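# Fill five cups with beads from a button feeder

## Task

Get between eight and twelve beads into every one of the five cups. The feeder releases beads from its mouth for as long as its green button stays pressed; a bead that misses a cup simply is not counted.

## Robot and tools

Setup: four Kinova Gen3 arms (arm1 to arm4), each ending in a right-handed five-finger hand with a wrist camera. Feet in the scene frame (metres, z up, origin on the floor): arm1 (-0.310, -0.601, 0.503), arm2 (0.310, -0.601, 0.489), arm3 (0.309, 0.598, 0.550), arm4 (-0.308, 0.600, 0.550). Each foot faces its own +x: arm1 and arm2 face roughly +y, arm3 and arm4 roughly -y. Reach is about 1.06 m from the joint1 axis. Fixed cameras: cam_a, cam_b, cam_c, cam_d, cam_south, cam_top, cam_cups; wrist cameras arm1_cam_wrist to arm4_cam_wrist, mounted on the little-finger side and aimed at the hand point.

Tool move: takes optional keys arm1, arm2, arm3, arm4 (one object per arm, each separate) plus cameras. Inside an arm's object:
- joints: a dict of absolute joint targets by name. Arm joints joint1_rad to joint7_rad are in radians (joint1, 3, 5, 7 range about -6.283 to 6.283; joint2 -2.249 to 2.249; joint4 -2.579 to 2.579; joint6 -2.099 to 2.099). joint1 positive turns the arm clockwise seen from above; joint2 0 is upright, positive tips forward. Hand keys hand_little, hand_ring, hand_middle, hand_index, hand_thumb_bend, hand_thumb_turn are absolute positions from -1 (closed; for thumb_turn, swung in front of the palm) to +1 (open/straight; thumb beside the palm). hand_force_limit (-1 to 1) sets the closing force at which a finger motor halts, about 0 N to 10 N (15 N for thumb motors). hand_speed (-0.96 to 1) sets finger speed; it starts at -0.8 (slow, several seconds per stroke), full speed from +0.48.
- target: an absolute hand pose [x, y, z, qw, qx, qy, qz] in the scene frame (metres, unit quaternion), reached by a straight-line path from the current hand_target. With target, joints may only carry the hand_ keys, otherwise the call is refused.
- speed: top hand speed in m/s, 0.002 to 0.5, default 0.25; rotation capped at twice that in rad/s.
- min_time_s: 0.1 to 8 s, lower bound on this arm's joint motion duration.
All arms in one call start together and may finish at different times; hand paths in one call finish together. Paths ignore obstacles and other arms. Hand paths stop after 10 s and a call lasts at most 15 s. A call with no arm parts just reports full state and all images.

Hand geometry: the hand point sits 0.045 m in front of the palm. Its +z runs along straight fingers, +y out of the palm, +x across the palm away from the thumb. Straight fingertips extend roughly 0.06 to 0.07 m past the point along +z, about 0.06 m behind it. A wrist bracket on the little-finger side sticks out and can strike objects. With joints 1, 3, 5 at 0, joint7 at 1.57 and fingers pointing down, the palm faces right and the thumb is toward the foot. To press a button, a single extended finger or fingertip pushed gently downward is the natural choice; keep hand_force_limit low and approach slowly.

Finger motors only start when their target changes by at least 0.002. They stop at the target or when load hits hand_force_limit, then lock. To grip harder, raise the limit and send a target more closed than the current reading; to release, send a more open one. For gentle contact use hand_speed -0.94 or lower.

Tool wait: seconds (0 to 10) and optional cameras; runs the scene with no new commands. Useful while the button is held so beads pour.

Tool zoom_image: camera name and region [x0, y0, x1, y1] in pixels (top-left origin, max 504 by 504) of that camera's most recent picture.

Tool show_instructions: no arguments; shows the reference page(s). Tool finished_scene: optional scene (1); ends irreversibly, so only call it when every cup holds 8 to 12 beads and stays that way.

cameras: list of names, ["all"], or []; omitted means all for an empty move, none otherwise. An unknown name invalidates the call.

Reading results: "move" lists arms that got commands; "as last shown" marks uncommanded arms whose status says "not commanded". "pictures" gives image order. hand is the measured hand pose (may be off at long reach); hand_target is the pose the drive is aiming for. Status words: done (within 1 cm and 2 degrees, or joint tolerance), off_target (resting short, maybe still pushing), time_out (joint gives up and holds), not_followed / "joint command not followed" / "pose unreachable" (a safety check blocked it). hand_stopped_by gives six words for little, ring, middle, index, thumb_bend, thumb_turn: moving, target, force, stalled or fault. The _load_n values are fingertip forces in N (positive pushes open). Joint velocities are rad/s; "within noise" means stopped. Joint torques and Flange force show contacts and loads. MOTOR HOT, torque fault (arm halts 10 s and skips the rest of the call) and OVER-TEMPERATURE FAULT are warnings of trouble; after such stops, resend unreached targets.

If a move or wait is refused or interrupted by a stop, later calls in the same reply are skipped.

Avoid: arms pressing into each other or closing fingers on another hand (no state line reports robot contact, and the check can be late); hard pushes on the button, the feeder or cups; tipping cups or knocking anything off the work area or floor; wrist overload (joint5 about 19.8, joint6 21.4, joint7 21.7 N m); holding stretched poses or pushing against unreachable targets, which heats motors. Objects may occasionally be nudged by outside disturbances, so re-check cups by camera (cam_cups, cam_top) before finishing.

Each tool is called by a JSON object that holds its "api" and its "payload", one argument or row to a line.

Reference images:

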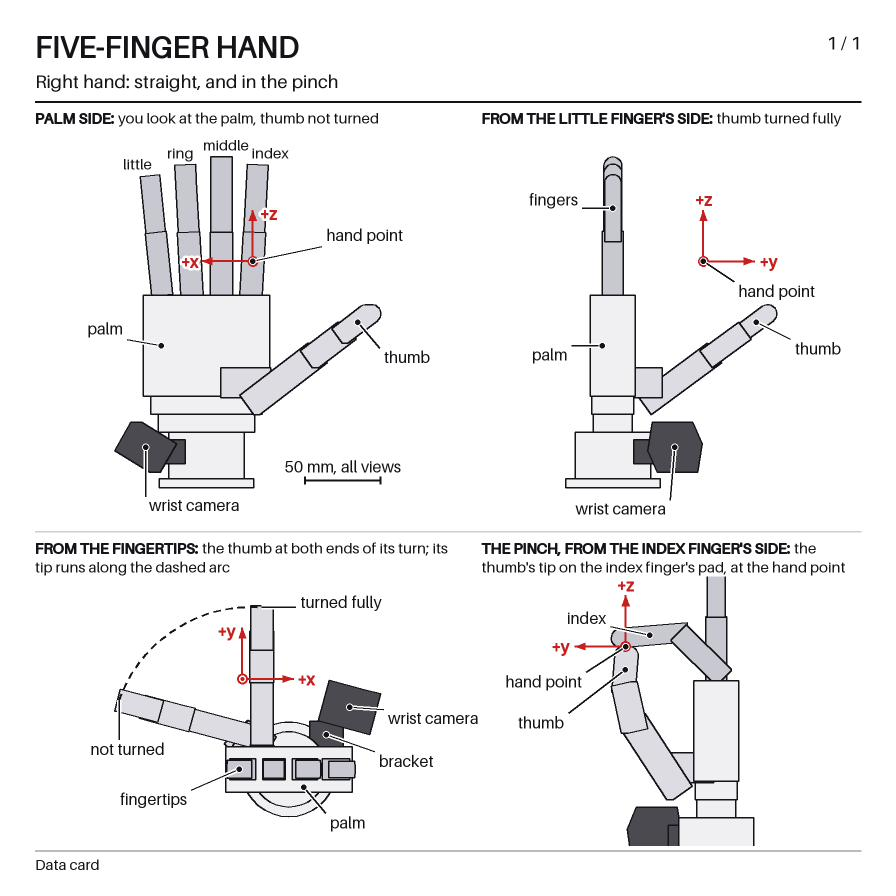

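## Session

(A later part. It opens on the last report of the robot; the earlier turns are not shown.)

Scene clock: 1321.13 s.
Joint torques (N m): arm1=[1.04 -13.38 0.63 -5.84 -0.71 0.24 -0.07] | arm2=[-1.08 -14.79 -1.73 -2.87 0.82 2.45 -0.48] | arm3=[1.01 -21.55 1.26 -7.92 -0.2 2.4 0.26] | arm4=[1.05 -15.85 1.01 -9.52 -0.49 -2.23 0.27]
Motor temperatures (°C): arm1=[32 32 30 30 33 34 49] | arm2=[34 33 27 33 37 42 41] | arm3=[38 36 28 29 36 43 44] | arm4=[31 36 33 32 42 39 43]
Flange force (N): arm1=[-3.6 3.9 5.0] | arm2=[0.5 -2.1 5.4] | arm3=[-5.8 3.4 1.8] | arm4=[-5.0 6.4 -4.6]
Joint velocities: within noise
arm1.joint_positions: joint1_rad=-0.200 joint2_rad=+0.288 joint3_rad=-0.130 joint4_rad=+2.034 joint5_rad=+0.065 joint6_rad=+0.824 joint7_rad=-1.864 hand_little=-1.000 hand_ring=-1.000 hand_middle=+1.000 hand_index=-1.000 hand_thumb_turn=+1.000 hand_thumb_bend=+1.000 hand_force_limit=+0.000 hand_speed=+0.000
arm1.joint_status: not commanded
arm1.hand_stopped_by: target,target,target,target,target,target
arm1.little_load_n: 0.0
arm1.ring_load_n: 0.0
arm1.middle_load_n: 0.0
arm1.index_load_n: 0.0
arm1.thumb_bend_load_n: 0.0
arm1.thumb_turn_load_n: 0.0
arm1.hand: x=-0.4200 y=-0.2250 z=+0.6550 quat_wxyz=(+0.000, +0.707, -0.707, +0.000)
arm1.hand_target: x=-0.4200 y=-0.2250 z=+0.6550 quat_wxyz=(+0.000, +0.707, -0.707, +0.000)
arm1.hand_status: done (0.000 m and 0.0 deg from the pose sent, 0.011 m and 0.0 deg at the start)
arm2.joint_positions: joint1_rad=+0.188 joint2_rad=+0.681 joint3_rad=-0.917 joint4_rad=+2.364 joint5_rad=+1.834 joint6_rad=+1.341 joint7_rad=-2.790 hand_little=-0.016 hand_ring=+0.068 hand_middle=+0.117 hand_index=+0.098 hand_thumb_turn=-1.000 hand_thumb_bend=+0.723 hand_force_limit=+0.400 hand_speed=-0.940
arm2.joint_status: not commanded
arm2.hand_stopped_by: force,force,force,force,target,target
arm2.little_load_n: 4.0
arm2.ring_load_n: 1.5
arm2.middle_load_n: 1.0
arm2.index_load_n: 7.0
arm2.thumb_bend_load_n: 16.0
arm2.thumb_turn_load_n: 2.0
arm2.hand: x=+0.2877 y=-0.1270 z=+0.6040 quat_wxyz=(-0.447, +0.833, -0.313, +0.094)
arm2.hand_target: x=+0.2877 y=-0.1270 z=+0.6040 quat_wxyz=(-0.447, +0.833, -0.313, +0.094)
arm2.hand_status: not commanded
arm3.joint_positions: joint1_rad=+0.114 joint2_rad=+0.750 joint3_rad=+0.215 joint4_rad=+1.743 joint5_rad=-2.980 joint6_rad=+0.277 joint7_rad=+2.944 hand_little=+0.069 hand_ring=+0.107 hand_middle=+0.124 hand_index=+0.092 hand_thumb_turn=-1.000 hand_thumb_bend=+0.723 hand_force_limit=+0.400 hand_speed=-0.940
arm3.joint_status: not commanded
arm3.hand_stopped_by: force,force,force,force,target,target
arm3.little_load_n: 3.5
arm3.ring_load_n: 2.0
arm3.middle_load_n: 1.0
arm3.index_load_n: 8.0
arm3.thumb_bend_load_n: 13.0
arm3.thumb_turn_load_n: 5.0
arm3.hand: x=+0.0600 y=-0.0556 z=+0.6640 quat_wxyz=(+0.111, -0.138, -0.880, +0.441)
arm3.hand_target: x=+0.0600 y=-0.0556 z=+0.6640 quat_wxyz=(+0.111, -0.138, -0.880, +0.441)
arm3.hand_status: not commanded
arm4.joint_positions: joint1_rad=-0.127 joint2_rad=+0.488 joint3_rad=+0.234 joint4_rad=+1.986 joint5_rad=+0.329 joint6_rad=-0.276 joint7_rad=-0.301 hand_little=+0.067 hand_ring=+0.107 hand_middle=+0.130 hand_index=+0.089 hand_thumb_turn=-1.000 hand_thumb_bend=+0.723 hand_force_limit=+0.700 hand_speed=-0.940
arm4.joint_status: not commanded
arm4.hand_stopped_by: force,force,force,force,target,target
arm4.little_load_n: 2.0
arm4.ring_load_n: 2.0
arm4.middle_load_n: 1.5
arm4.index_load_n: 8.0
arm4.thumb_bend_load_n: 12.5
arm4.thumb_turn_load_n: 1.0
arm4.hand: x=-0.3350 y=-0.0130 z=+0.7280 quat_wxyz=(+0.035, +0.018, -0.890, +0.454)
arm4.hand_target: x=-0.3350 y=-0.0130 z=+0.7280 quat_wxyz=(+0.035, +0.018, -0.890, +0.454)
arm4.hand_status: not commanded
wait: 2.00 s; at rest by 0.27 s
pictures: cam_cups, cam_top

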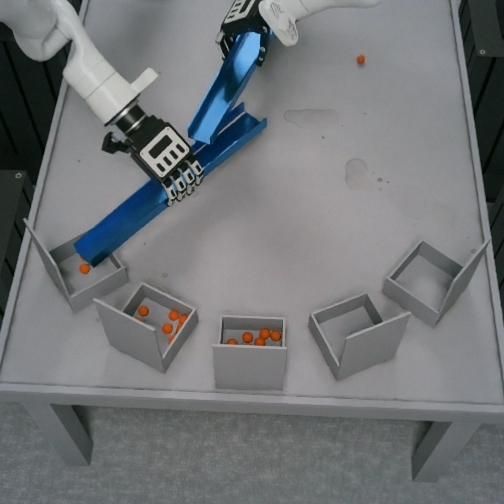

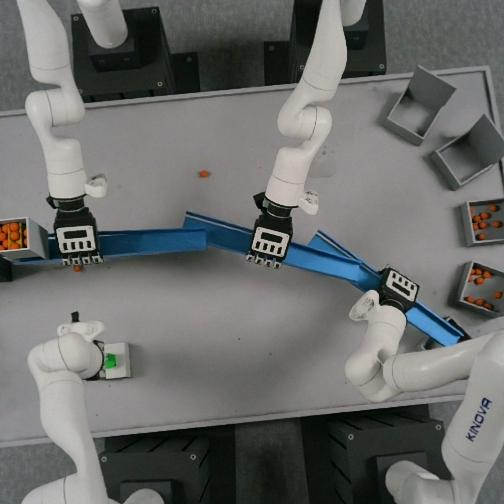

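{"api": "move", "payload": {
  "arm1": {"target": [-0.420, -0.225, 0.644, 0, 0.70711, -0.70711, 0], "speed": 0.1}
}}

{"api": "wait", "payload": {
  "seconds": 5.0,
  "cameras": ["cam_cups"]
}}

{"api": "move", "payload": {
  "arm1": {"target": [-0.420, -0.225, 0.655, 0, 0.70711, -0.70711, 0], "speed": 0.1},
  "cameras": ["cam_top", "cam_cups"]
}}

{"api": "wait", "payload": {
  "seconds": 2.7,
  "cameras": ["cam_top", "cam_cups"]
}}

{"api": "zoom_image", "payload": {
  "camera": "cam_cups",
  "region": [10, 180, 250, 400]
}}

{"api": "zoom_image", "payload": {
  "camera": "cam_top",
  "region": [0, 180, 240, 300]
}}

Scene clock: 1328.23 s.
Joint torques (N m): arm1=[0.5 -6.47 0.2 -2.69 -0.99 -0.81 0.01] | arm2=[-1.05 -14.84 -1.77 -2.92 0.77 2.45 -0.48] | arm3=[1.04 -21.47 1.29 -7.95 -0.27 2.41 0.23] | arm4=[1.03 -15.85 0.97 -9.67 -0.53 -2.29 0.24]
Motor temperatures (°C): arm1=[32 32 30 30 33 34 49] | arm2=[34 33 27 33 37 42 41] | arm3=[38 36 28 29 36 43 44] | arm4=[31 36 33 33 42 39 43]
Flange force (N): arm1=[-0.3 1.9 -16.1] | arm2=[0.6 -1.8 5.6] | arm3=[-5.7 3.3 1.6] | arm4=[-5.0 6.7 -4.9]
move: arm1 done
Joint velocities: within noise
arm1.joint_positions: joint1_rad=-0.201 joint2_rad=+0.309 joint3_rad=-0.129 joint4_rad=+2.051 joint5_rad=+0.071 joint6_rad=+0.787 joint7_rad=-1.869 hand_little=-1.000 hand_ring=-1.000 hand_middle=+1.000 hand_index=-1.000 hand_thumb_turn=+1.000 hand_thumb_bend=+1.000 hand_force_limit=+0.000 hand_speed=+0.000
arm1.joint_status: not commanded
arm1.hand_stopped_by: target,target,target,target,target,target
arm1.little_load_n: 0.0
arm1.ring_load_n: 0.0
arm1.middle_load_n: 0.5
arm1.index_load_n: 0.0
arm1.thumb_bend_load_n: 0.0
arm1.thumb_turn_load_n: 0.0
arm1.hand: x=-0.4200 y=-0.2250 z=+0.6440 quat_wxyz=(+0.000, +0.707, -0.707, +0.000)
arm1.hand_target: x=-0.4200 y=-0.2250 z=+0.6440 quat_wxyz=(+0.000, +0.707, -0.707, +0.000)
arm1.hand_status: done (0.000 m and 0.0 deg from the pose sent, 0.011 m and 0.0 deg at the start)
arm2, arm3, arm4: as last shown
arm2.index_load_n: 7.5
arm2.thumb_bend_load_n: 15.5
arm4.ring_load_n: 1.5
pictures: none

Scene clock: 1333.23 s.
Joint torques (N m): arm1=[0.57 -6.41 0.22 -2.63 -1.08 -0.92 -0.02] | arm2=[-1.06 -14.81 -1.72 -2.96 0.78 2.43 -0.49] | arm3=[1.01 -21.42 1.34 -7.9 -0.19 2.39 0.28] | arm4=[0.95 -15.99 0.93 -9.74 -0.53 -2.32 0.17]
Motor temperatures (°C): arm1=[32 31 30 30 33 34 49] | arm2=[34 33 27 33 37 42 41] | arm3=[38 36 28 29 36 43 44] | arm4=[31 36 33 33 42 39 43]
Flange force (N): arm1=[-0.5 2.0 -16.6] | arm2=[0.7 -1.8 5.4] | arm3=[-5.6 3.2 1.6] | arm4=[-4.8 7.0 -4.7]
Joint velocities: within noise
arm1.joint_positions: joint1_rad=-0.201 joint2_rad=+0.309 joint3_rad=-0.129 joint4_rad=+2.051 joint5_rad=+0.071 joint6_rad=+0.787 joint7_rad=-1.869 hand_little=-1.000 hand_ring=-1.000 hand_middle=+1.000 hand_index=-1.000 hand_thumb_turn=+1.000 hand_thumb_bend=+1.000 hand_force_limit=+0.000 hand_speed=+0.000
arm1.joint_status: not commanded
arm1.hand_stopped_by: target,target,target,target,target,target
arm1.little_load_n: 0.0
arm1.ring_load_n: 0.0
arm1.middle_load_n: 0.0
arm1.index_load_n: 0.0
arm1.thumb_bend_load_n: 0.0
arm1.thumb_turn_load_n: 0.0
arm1.hand: x=-0.4200 y=-0.2250 z=+0.6440 quat_wxyz=(+0.000, +0.707, -0.707, +0.000)
arm1.hand_target: x=-0.4200 y=-0.2250 z=+0.6440 quat_wxyz=(+0.000, +0.707, -0.707, +0.000)
arm1.hand_status: done (0.000 m and 0.0 deg from the pose sent, 0.011 m and 0.0 deg at the start)
arm2.joint_positions: joint1_rad=+0.187 joint2_rad=+0.681 joint3_rad=-0.917 joint4_rad=+2.364 joint5_rad=+1.834 joint6_rad=+1.341 joint7_rad=-2.790 hand_little=-0.016 hand_ring=+0.068 hand_middle=+0.117 hand_index=+0.098 hand_thumb_turn=-1.000 hand_thumb_bend=+0.723 hand_force_limit=+0.400 hand_speed=-0.940
arm2.joint_status: not commanded
arm2.hand_stopped_by: force,force,force,force,target,target
arm2.little_load_n: 4.0
arm2.ring_load_n: 1.5
arm2.middle_load_n: 1.0
arm2.index_load_n: 7.5
arm2.thumb_bend_load_n: 15.5
arm2.thumb_turn_load_n: 2.0
arm2.hand: x=+0.2877 y=-0.1270 z=+0.6040 quat_wxyz=(-0.447, +0.833, -0.313, +0.094)
arm2.hand_target: x=+0.2877 y=-0.1270 z=+0.6040 quat_wxyz=(-0.447, +0.833, -0.313, +0.094)
arm2.hand_status: not commanded
arm3.joint_positions: joint1_rad=+0.114 joint2_rad=+0.750 joint3_rad=+0.215 joint4_rad=+1.743 joint5_rad=-2.980 joint6_rad=+0.277 joint7_rad=+2.944 hand_little=+0.069 hand_ring=+0.107 hand_middle=+0.124 hand_index=+0.092 hand_thumb_turn=-1.000 hand_thumb_bend=+0.723 hand_force_limit=+0.400 hand_speed=-0.940
arm3.joint_status: not commanded
arm3.hand_stopped_by: force,force,force,force,target,target
arm3.little_load_n: 3.5
arm3.ring_load_n: 2.0
arm3.middle_load_n: 1.0
arm3.index_load_n: 7.5
arm3.thumb_bend_load_n: 13.0
arm3.thumb_turn_load_n: 4.5
arm3.hand: x=+0.0600 y=-0.0556 z=+0.6640 quat_wxyz=(+0.111, -0.138, -0.880, +0.441)
arm3.hand_target: x=+0.0600 y=-0.0556 z=+0.6640 quat_wxyz=(+0.111, -0.138, -0.880, +0.441)
arm3.hand_status: not commanded
arm4.joint_positions: joint1_rad=-0.127 joint2_rad=+0.488 joint3_rad=+0.234 joint4_rad=+1.986 joint5_rad=+0.329 joint6_rad=-0.276 joint7_rad=-0.301 hand_little=+0.067 hand_ring=+0.107 hand_middle=+0.130 hand_index=+0.089 hand_thumb_turn=-1.000 hand_thumb_bend=+0.723 hand_force_limit=+0.700 hand_speed=-0.940
arm4.joint_status: not commanded
arm4.hand_stopped_by: force,force,force,force,target,target
arm4.little_load_n: 2.0
arm4.ring_load_n: 2.0
arm4.middle_load_n: 1.5
arm4.index_load_n: 8.0
arm4.thumb_bend_load_n: 13.0
arm4.thumb_turn_load_n: 1.5
arm4.hand: x=-0.3350 y=-0.0130 z=+0.7280 quat_wxyz=(+0.035, +0.018, -0.890, +0.454)
arm4.hand_target: x=-0.3350 y=-0.0130 z=+0.7280 quat_wxyz=(+0.035, +0.018, -0.890, +0.454)
arm4.hand_status: not commanded
wait: 5.00 s; at rest by 0.27 s

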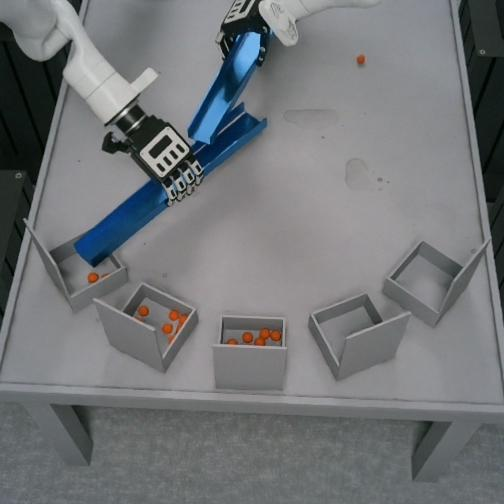

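Scene clock: 1334.20 s.
Joint torques (N m): arm1=[1.01 -13.45 0.61 -5.84 -0.72 0.2 -0.04] | arm2=[-1.06 -14.86 -1.75 -2.97 0.84 2.45 -0.48] | arm3=[1.03 -21.45 1.31 -7.98 -0.22 2.37 0.28] | arm4=[1.02 -15.87 0.94 -9.63 -0.58 -2.25 0.21]
Motor temperatures (°C): arm1=[32 31 30 30 33 34 49] | arm2=[34 33 27 33 37 42 41] | arm3=[38 36 28 29 36 43 44] | arm4=[31 36 33 33 42 39 43]
Flange force (N): arm1=[-3.8 4.0 5.0] | arm2=[0.7 -1.7 5.4] | arm3=[-5.7 3.5 1.4] | arm4=[-4.8 6.8 -4.8]
move: arm1 done
Joint velocities: within noise
arm1.joint_positions: joint1_rad=-0.199 joint2_rad=+0.288 joint3_rad=-0.130 joint4_rad=+2.034 joint5_rad=+0.065 joint6_rad=+0.824 joint7_rad=-1.864 hand_little=-1.000 hand_ring=-1.000 hand_middle=+1.000 hand_index=-1.000 hand_thumb_turn=+1.000 hand_thumb_bend=+1.000 hand_force_limit=+0.000 hand_speed=+0.000
arm1.joint_status: not commanded
arm1.hand_stopped_by: target,target,target,target,target,target
arm1.little_load_n: 0.0
arm1.ring_load_n: 0.0
arm1.middle_load_n: 0.0
arm1.index_load_n: 0.5
arm1.thumb_bend_load_n: 0.0
arm1.thumb_turn_load_n: 0.0
arm1.hand: x=-0.4200 y=-0.2250 z=+0.6550 quat_wxyz=(+0.000, +0.707, -0.707, +0.000)
arm1.hand_target: x=-0.4200 y=-0.2250 z=+0.6550 quat_wxyz=(+0.000, +0.707, -0.707, +0.000)
arm1.hand_status: done (0.000 m and 0.0 deg from the pose sent, 0.011 m and 0.0 deg at the start)
arm2, arm3, arm4: as last shown
arm2.little_load_n: 4.5
arm2.ring_load_n: 2.0
arm2.index_load_n: 7.0
arm2.thumb_bend_load_n: 16.0
arm2.thumb_turn_load_n: 1.5
arm3.middle_load_n: 1.5
arm3.thumb_turn_load_n: 5.0
arm4.thumb_bend_load_n: 12.5
arm4.thumb_turn_load_n: 1.0
pictures: cam_cups, cam_top

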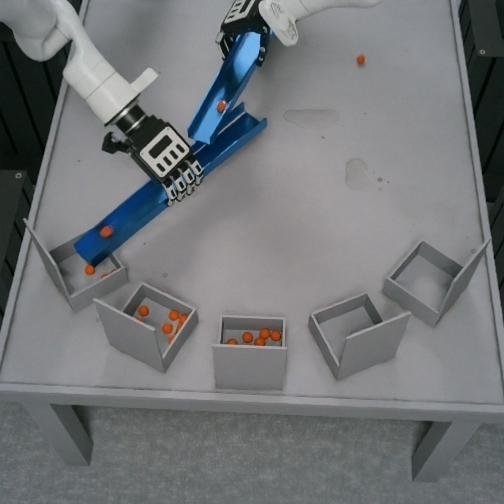

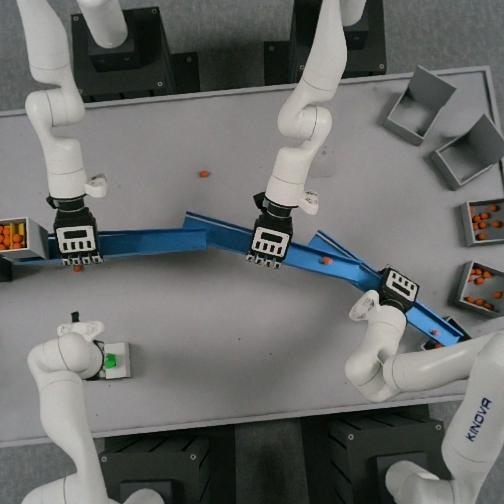

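Scene clock: 1336.90 s.
Joint torques (N m): arm1=[1.02 -13.35 0.64 -5.78 -0.73 0.3 -0.05] | arm2=[-1.09 -14.84 -1.72 -2.96 0.78 2.45 -0.48] | arm3=[0.99 -21.39 1.24 -7.96 -0.2 2.36 0.31] | arm4=[0.97 -15.92 1 -9.58 -0.53 -2.32 0.19]
Motor temperatures (°C): arm1=[32 31 30 30 33 34 49] | arm2=[34 33 27 33 37 42 41] | arm3=[38 36 28 29 36 43 44] | arm4=[31 36 33 33 42 39 43]
Flange force (N): arm1=[-3.6 4.0 5.0] | arm2=[0.8 -1.8 5.5] | arm3=[-5.8 3.5 1.3] | arm4=[-4.6 6.3 -4.5]
Joint velocities: within noise
arm1.joint_positions: joint1_rad=-0.199 joint2_rad=+0.288 joint3_rad=-0.130 joint4_rad=+2.034 joint5_rad=+0.065 joint6_rad=+0.824 joint7_rad=-1.864 hand_little=-1.000 hand_ring=-1.000 hand_middle=+1.000 hand_index=-1.000 hand_thumb_turn=+1.000 hand_thumb_bend=+1.000 hand_force_limit=+0.000 hand_speed=+0.000
arm1.joint_status: not commanded
arm1.hand_stopped_by: target,target,target,target,target,target
arm1.little_load_n: 0.0
arm1.ring_load_n: 0.0
arm1.middle_load_n: 0.0
arm1.index_load_n: 0.5
arm1.thumb_bend_load_n: 0.0
arm1.thumb_turn_load_n: 0.0
arm1.hand: x=-0.4200 y=-0.2250 z=+0.6550 quat_wxyz=(+0.000, +0.707, -0.707, +0.000)
arm1.hand_target: x=-0.4200 y=-0.2250 z=+0.6550 quat_wxyz=(+0.000, +0.707, -0.707, +0.000)
arm1.hand_status: done (0.000 m and 0.0 deg from the pose sent, 0.011 m and 0.0 deg at the start)
arm2.joint_positions: joint1_rad=+0.187 joint2_rad=+0.681 joint3_rad=-0.917 joint4_rad=+2.364 joint5_rad=+1.834 joint6_rad=+1.341 joint7_rad=-2.790 hand_little=-0.016 hand_ring=+0.068 hand_middle=+0.117 hand_index=+0.098 hand_thumb_turn=-1.000 hand_thumb_bend=+0.723 hand_force_limit=+0.400 hand_speed=-0.940
arm2.joint_status: not commanded
arm2.hand_stopped_by: force,force,force,force,target,target
arm2.little_load_n: 4.0
arm2.ring_load_n: 1.5
arm2.middle_load_n: 1.0
arm2.index_load_n: 7.0
arm2.thumb_bend_load_n: 15.5
arm2.thumb_turn_load_n: 2.0
arm2.hand: x=+0.2877 y=-0.1270 z=+0.6040 quat_wxyz=(-0.447, +0.833, -0.313, +0.094)
arm2.hand_target: x=+0.2877 y=-0.1270 z=+0.6040 quat_wxyz=(-0.447, +0.833, -0.313, +0.094)
arm2.hand_status: not commanded
arm3.joint_positions: joint1_rad=+0.114 joint2_rad=+0.750 joint3_rad=+0.215 joint4_rad=+1.743 joint5_rad=-2.980 joint6_rad=+0.277 joint7_rad=+2.944 hand_little=+0.069 hand_ring=+0.107 hand_middle=+0.124 hand_index=+0.092 hand_thumb_turn=-1.000 hand_thumb_bend=+0.723 hand_force_limit=+0.400 hand_speed=-0.940
arm3.joint_status: not commanded
arm3.hand_stopped_by: force,force,force,force,target,target
arm3.little_load_n: 3.5
arm3.ring_load_n: 2.0
arm3.middle_load_n: 1.0
arm3.index_load_n: 7.5
arm3.thumb_bend_load_n: 13.0
arm3.thumb_turn_load_n: 4.5
arm3.hand: x=+0.0600 y=-0.0556 z=+0.6640 quat_wxyz=(+0.111, -0.138, -0.880, +0.441)
arm3.hand_target: x=+0.0600 y=-0.0556 z=+0.6640 quat_wxyz=(+0.111, -0.138, -0.880, +0.441)
arm3.hand_status: not commanded
arm4.joint_positions: joint1_rad=-0.127 joint2_rad=+0.488 joint3_rad=+0.234 joint4_rad=+1.986 joint5_rad=+0.329 joint6_rad=-0.276 joint7_rad=-0.301 hand_little=+0.067 hand_ring=+0.107 hand_middle=+0.130 hand_index=+0.089 hand_thumb_turn=-1.000 hand_thumb_bend=+0.723 hand_force_limit=+0.700 hand_speed=-0.940
arm4.joint_status: not commanded
arm4.hand_stopped_by: force,force,force,force,target,target
arm4.little_load_n: 2.0
arm4.ring_load_n: 2.0
arm4.middle_load_n: 1.5
arm4.index_load_n: 8.0
arm4.thumb_bend_load_n: 12.5
arm4.thumb_turn_load_n: 1.5
arm4.hand: x=-0.3350 y=-0.0130 z=+0.7280 quat_wxyz=(+0.035, +0.018, -0.890, +0.454)
arm4.hand_target: x=-0.3350 y=-0.0130 z=+0.7280 quat_wxyz=(+0.035, +0.018, -0.890, +0.454)
arm4.hand_status: not commanded
wait: 2.70 s; at rest by 0.27 s
pictures: cam_cups, cam_top

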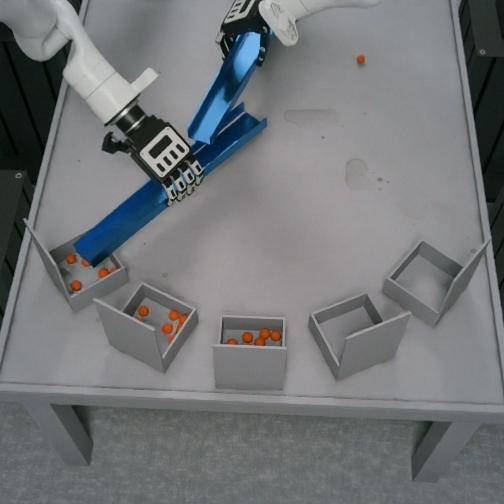

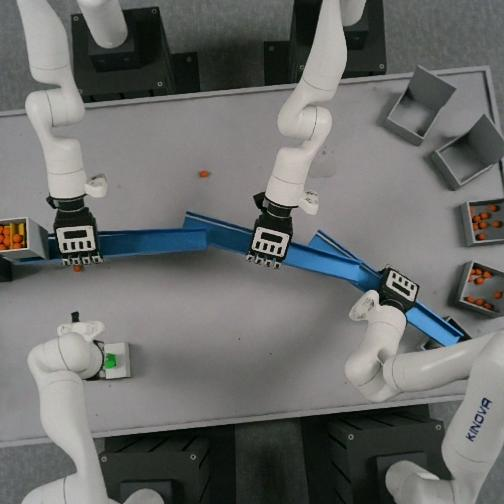

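Scaled by 2.100.

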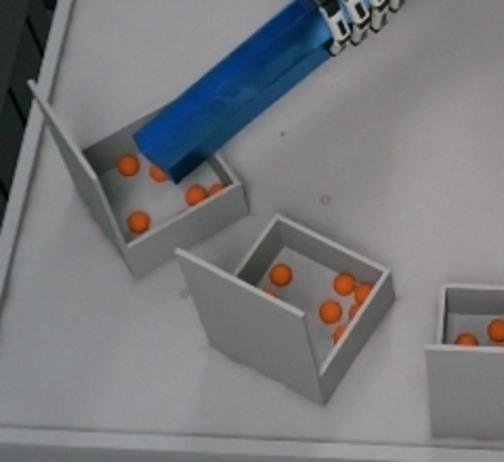

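Scaled by 2.100.

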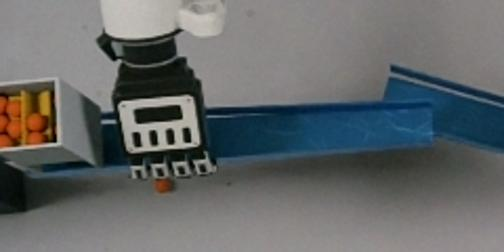

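{"api": "move", "payload": {
  "arm2": {"target": [0.2600, -0.1080, 0.604, -0.44672, 0.83279, -0.31320, 0.09380], "speed": 0.06},
  "cameras": ["cam_cups", "cam_top", "cam_c"]
}}

{"api": "zoom_image", "payload": {
  "camera": "cam_cups",
  "region": [10, 200, 160, 350]
}}

{"api": "zoom_image", "payload": {
  "camera": "cam_top",
  "region": [0, 200, 80, 270]
}}

{"api": "zoom_image", "payload": {
  "camera": "cam_c",
  "region": [360, 160, 504, 280]
}}

Scene clock: 1347.27 s.
Joint torques (N m): arm1=[1.09 -13.39 0.64 -5.78 -0.71 0.22 0] | arm2=[-1.02 -15.68 -2.01 -3.24 0.92 2.37 -0.49] | arm3=[1.03 -21.46 1.2 -8 -0.21 2.38 0.3] | arm4=[1 -15.91 0.93 -9.53 -0.5 -2.28 0.24]
Motor temperatures (°C): arm1=[32 32 30 30 33 34 49] | arm2=[34 33 27 33 37 42 41] | arm3=[38 36 28 29 36 43 44] | arm4=[31 36 33 33 42 39 43]
Flange force (N): arm1=[-3.7 4.3 4.9] | arm2=[0.2 -1.2 5.2] | arm3=[-6.0 3.6 1.4] | arm4=[-5.0 6.5 -4.5]
move: arm2 done
Joint velocities: within noise
arm1, arm3, arm4: as last shown
arm2.joint_positions: joint1_rad=+0.125 joint2_rad=+0.713 joint3_rad=-0.913 joint4_rad=+2.274 joint5_rad=+1.794 joint6_rad=+1.363 joint7_rad=-2.743 hand_little=-0.016 hand_ring=+0.068 hand_middle=+0.117 hand_index=+0.098 hand_thumb_turn=-1.000 hand_thumb_bend=+0.723 hand_force_limit=+0.400 hand_speed=-0.940
arm2.joint_status: not commanded
arm2.hand_stopped_by: force,force,force,force,target,target
arm2.little_load_n: 4.0
arm2.ring_load_n: 1.5
arm2.middle_load_n: 1.0
arm2.index_load_n: 7.0
arm2.thumb_bend_load_n: 15.5
arm2.thumb_turn_load_n: 2.0
arm2.hand: x=+0.2600 y=-0.1080 z=+0.6040 quat_wxyz=(-0.447, +0.833, -0.313, +0.094)
arm2.hand_target: x=+0.2600 y=-0.1080 z=+0.6040 quat_wxyz=(-0.447, +0.833, -0.313, +0.094)
arm2.hand_status: done (0.000 m and 0.0 deg from the pose sent, 0.034 m and 0.0 deg at the start)
arm3.middle_load_n: 1.5
pictures: cam_c, cam_cups, cam_top

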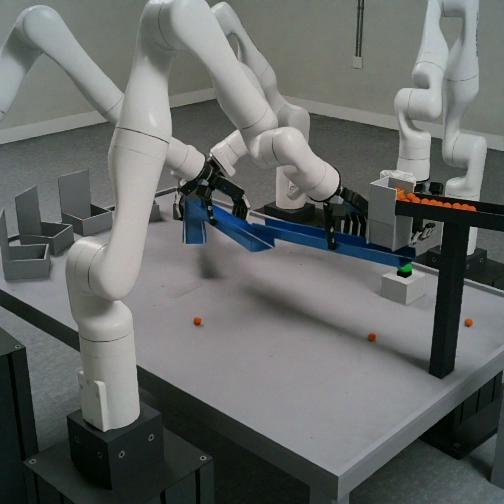

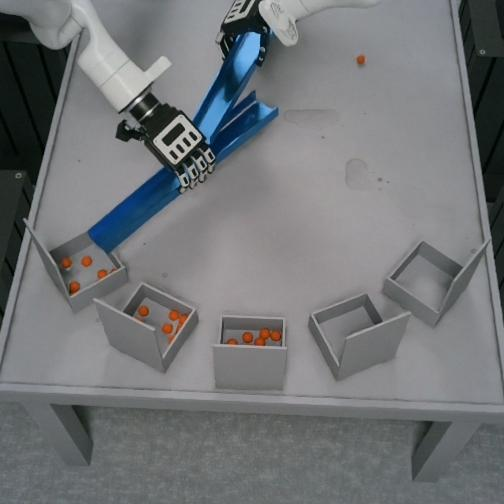

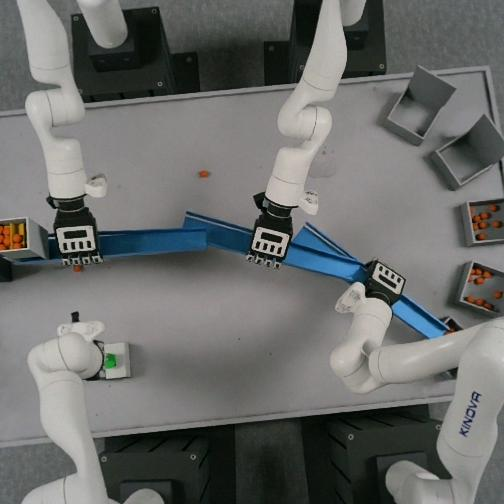

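Scaled by 3.360.

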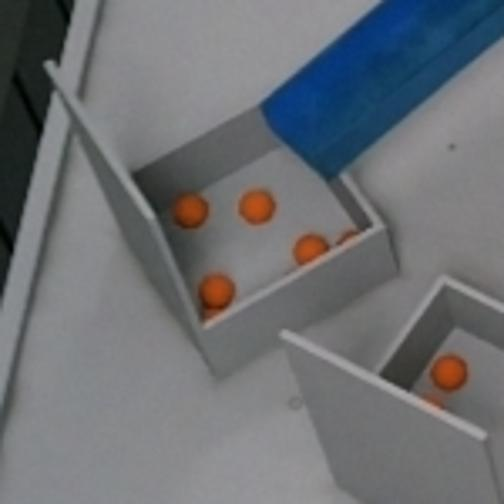

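Scaled by 6.300.

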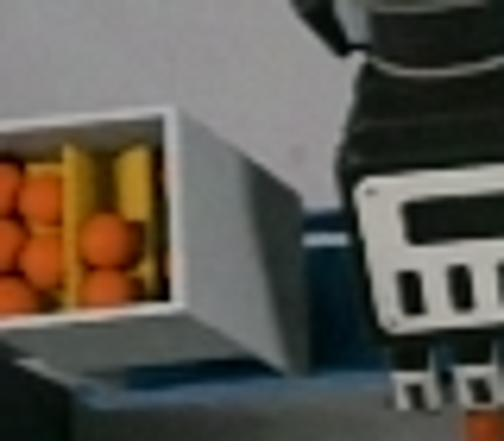

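Scaled by 3.500.

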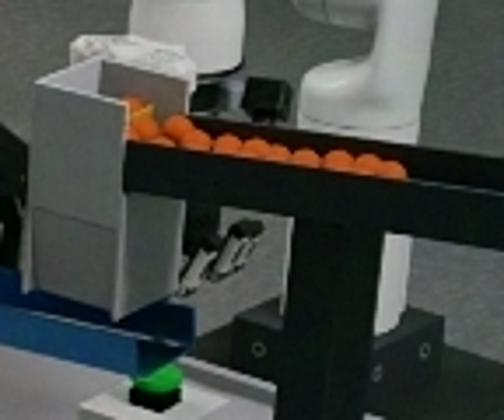

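{"api": "move", "payload": {
  "cameras": ["cam_b", "cam_d", "cam_south", "cam_cups", "arm2_cam_wrist", "cam_top"]
}}

{"api": "zoom_image", "payload": {
  "camera": "cam_top",
  "region": [400, 290, 504, 394]
}}

{"api": "zoom_image", "payload": {
  "camera": "cam_d",
  "region": [350, 150, 504, 304]
}}

Scene clock: 1352.53 s.
Joint torques (N m): arm1=[1.04 -13.36 0.65 -5.76 -0.67 0.29 -0.04] | arm2=[-1.04 -15.73 -1.95 -3.28 0.91 2.39 -0.49] | arm3=[1.03 -21.43 1.26 -7.9 -0.2 2.38 0.28] | arm4=[1.07 -15.93 0.82 -9.56 -0.5 -2.34 0.23]
Motor temperatures (°C): arm1=[32 32 30 30 33 34 49] | arm2=[34 33 27 33 37 42 41] | arm3=[38 36 28 29 36 43 44] | arm4=[31 36 33 33 42 39 43]
Flange force (N): arm1=[-3.7 4.1 5.0] | arm2=[0.3 -1.2 5.2] | arm3=[-5.9 3.3 1.6] | arm4=[-5.6 6.6 -4.6]
Joint velocities: within noise
arm1.joint_positions: joint1_rad=-0.199 joint2_rad=+0.288 joint3_rad=-0.130 joint4_rad=+2.034 joint5_rad=+0.065 joint6_rad=+0.824 joint7_rad=-1.864 hand_little=-1.000 hand_ring=-1.000 hand_middle=+1.000 hand_index=-1.000 hand_thumb_turn=+1.000 hand_thumb_bend=+1.000 hand_force_limit=+0.000 hand_speed=+0.000
arm1.joint_status: not commanded
arm1.hand_stopped_by: target,target,target,target,target,target
arm1.little_load_n: 0.0
arm1.ring_load_n: -0.5
arm1.middle_load_n: 0.0
arm1.index_load_n: 0.0
arm1.thumb_bend_load_n: 0.0
arm1.thumb_turn_load_n: 0.0
arm1.hand: x=-0.4200 y=-0.2250 z=+0.6550 quat_wxyz=(+0.000, +0.707, -0.707, +0.000) (m; scene frame)
arm1.hand_target: x=-0.4200 y=-0.2250 z=+0.6550 quat_wxyz=(+0.000, +0.707, -0.707, +0.000) (m; scene frame)
arm1.hand_status: not commanded
arm2.joint_positions: joint1_rad=+0.125 joint2_rad=+0.713 joint3_rad=-0.913 joint4_rad=+2.274 joint5_rad=+1.794 joint6_rad=+1.363 joint7_rad=-2.743 hand_little=-0.016 hand_ring=+0.068 hand_middle=+0.117 hand_index=+0.098 hand_thumb_turn=-1.000 hand_thumb_bend=+0.723 hand_force_limit=+0.400 hand_speed=-0.940
arm2.joint_status: not commanded
arm2.hand_stopped_by: force,force,force,force,target,target
arm2.little_load_n: 4.0
arm2.ring_load_n: 1.5
arm2.middle_load_n: 1.0
arm2.index_load_n: 7.5
arm2.thumb_bend_load_n: 16.0
arm2.thumb_turn_load_n: 2.0
arm2.hand: x=+0.2600 y=-0.1080 z=+0.6040 quat_wxyz=(-0.447, +0.833, -0.313, +0.094) (m; scene frame)
arm2.hand_target: x=+0.2600 y=-0.1080 z=+0.6040 quat_wxyz=(-0.447, +0.833, -0.313, +0.094) (m; scene frame)
arm2.hand_status: done (0.000 m and 0.0 deg from the pose sent, 0.034 m and 0.0 deg at the start)
arm3.joint_positions: joint1_rad=+0.114 joint2_rad=+0.750 joint3_rad=+0.215 joint4_rad=+1.743 joint5_rad=-2.980 joint6_rad=+0.277 joint7_rad=+2.944 hand_little=+0.069 hand_ring=+0.107 hand_middle=+0.124 hand_index=+0.092 hand_thumb_turn=-1.000 hand_thumb_bend=+0.723 hand_force_limit=+0.400 hand_speed=-0.940
arm3.joint_status: not commanded
arm3.hand_stopped_by: force,force,force,force,target,target
arm3.little_load_n: 3.5
arm3.ring_load_n: 2.0
arm3.middle_load_n: 1.5
arm3.index_load_n: 7.5
arm3.thumb_bend_load_n: 13.0
arm3.thumb_turn_load_n: 4.5
arm3.hand: x=+0.0600 y=-0.0556 z=+0.6640 quat_wxyz=(+0.111, -0.138, -0.880, +0.441) (m; scene frame)
arm3.hand_target: x=+0.0600 y=-0.0556 z=+0.6640 quat_wxyz=(+0.111, -0.138, -0.880, +0.441) (m; scene frame)
arm3.hand_status: not commanded
arm4.joint_positions: joint1_rad=-0.127 joint2_rad=+0.488 joint3_rad=+0.234 joint4_rad=+1.986 joint5_rad=+0.329 joint6_rad=-0.276 joint7_rad=-0.301 hand_little=+0.067 hand_ring=+0.107 hand_middle=+0.130 hand_index=+0.089 hand_thumb_turn=-1.000 hand_thumb_bend=+0.723 hand_force_limit=+0.700 hand_speed=-0.940
arm4.joint_status: not commanded
arm4.hand_stopped_by: force,force,force,force,target,target
arm4.little_load_n: 1.5
arm4.ring_load_n: 2.0
arm4.middle_load_n: 1.5
arm4.index_load_n: 8.0
arm4.thumb_bend_load_n: 12.5
arm4.thumb_turn_load_n: 1.0
arm4.hand: x=-0.3350 y=-0.0130 z=+0.7280 quat_wxyz=(+0.035, +0.018, -0.890, +0.454) (m; scene frame)
arm4.hand_target: x=-0.3350 y=-0.0130 z=+0.7280 quat_wxyz=(+0.035, +0.018, -0.890, +0.454) (m; scene frame)
arm4.hand_status: not commanded
pictures: arm2_cam_wrist, cam_b, cam_cups, cam_d, cam_south, cam_top
camera_calibration:
arm2_cam_wrist: T_world_to_cam=[[-0.21743, -0.54283, -0.81121, 0.48672], [-0.97459, 0.07497, 0.21105, 0.13709], [-0.05375, 0.83649, -0.54534, 0.54813]] pos_world=[0.2689, -0.20458, 0.66481]

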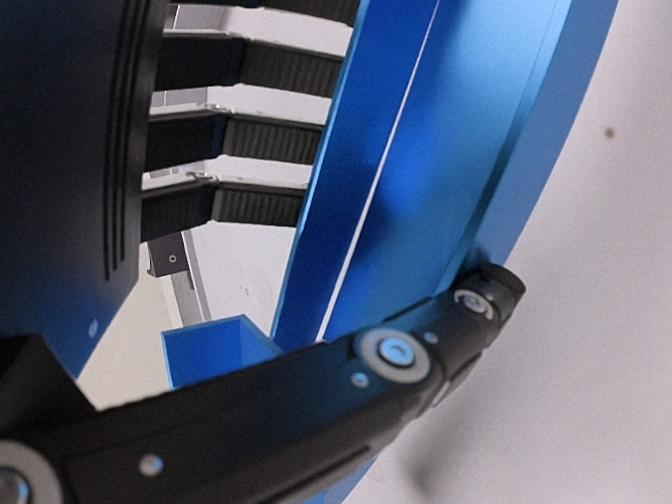

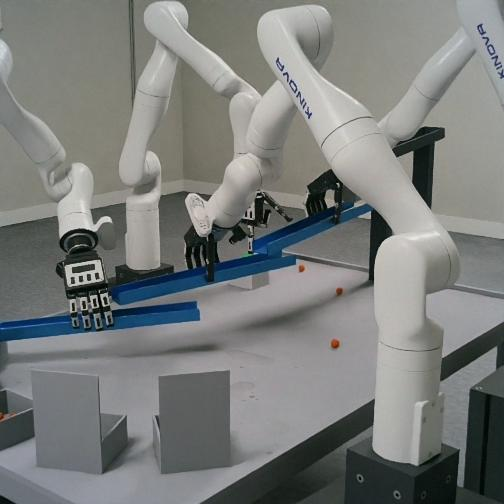

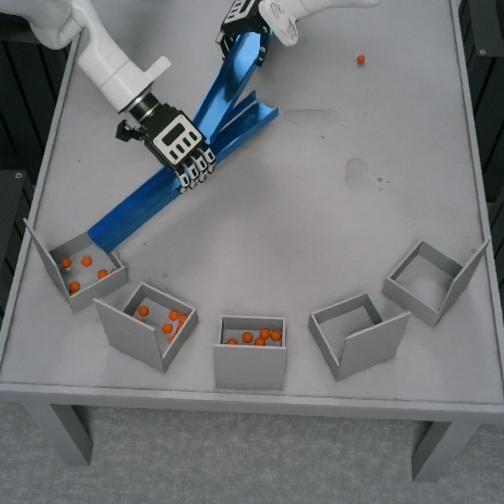

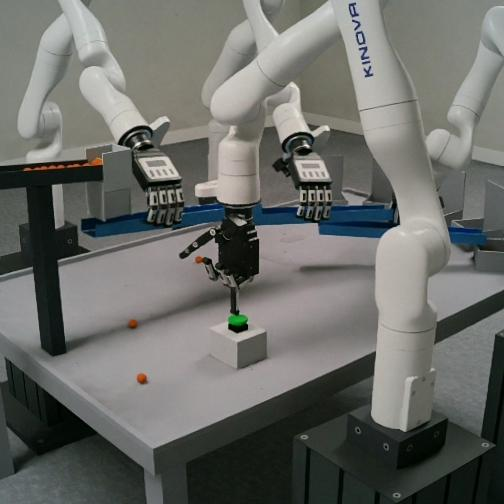

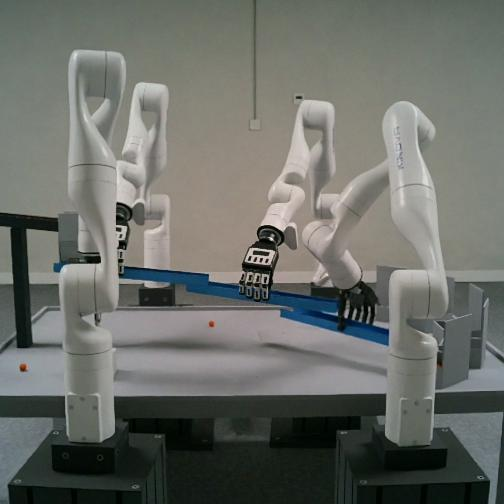

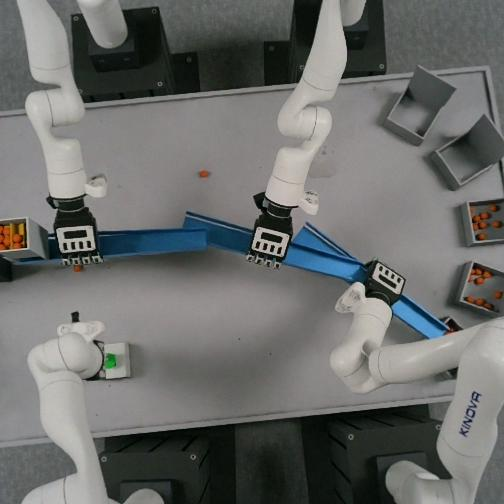

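Scaled by 4.846.

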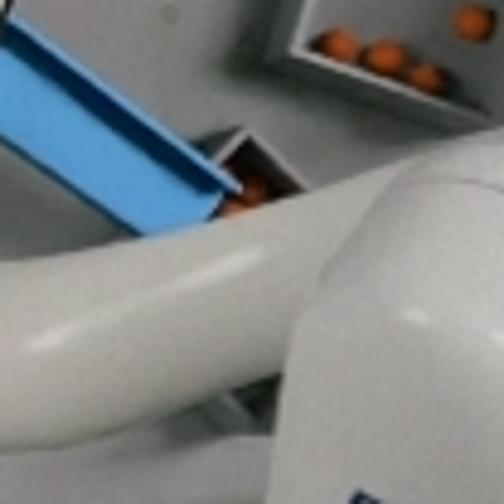

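Scaled by 3.273.

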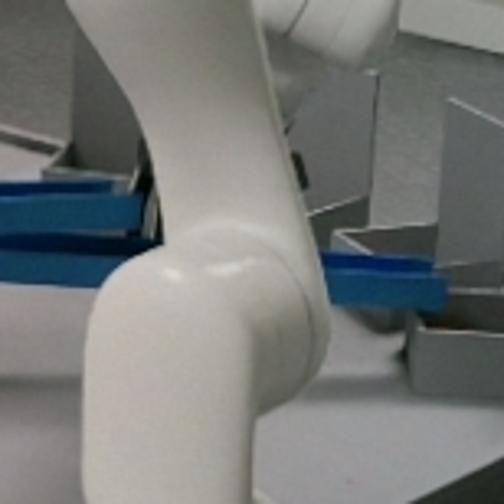

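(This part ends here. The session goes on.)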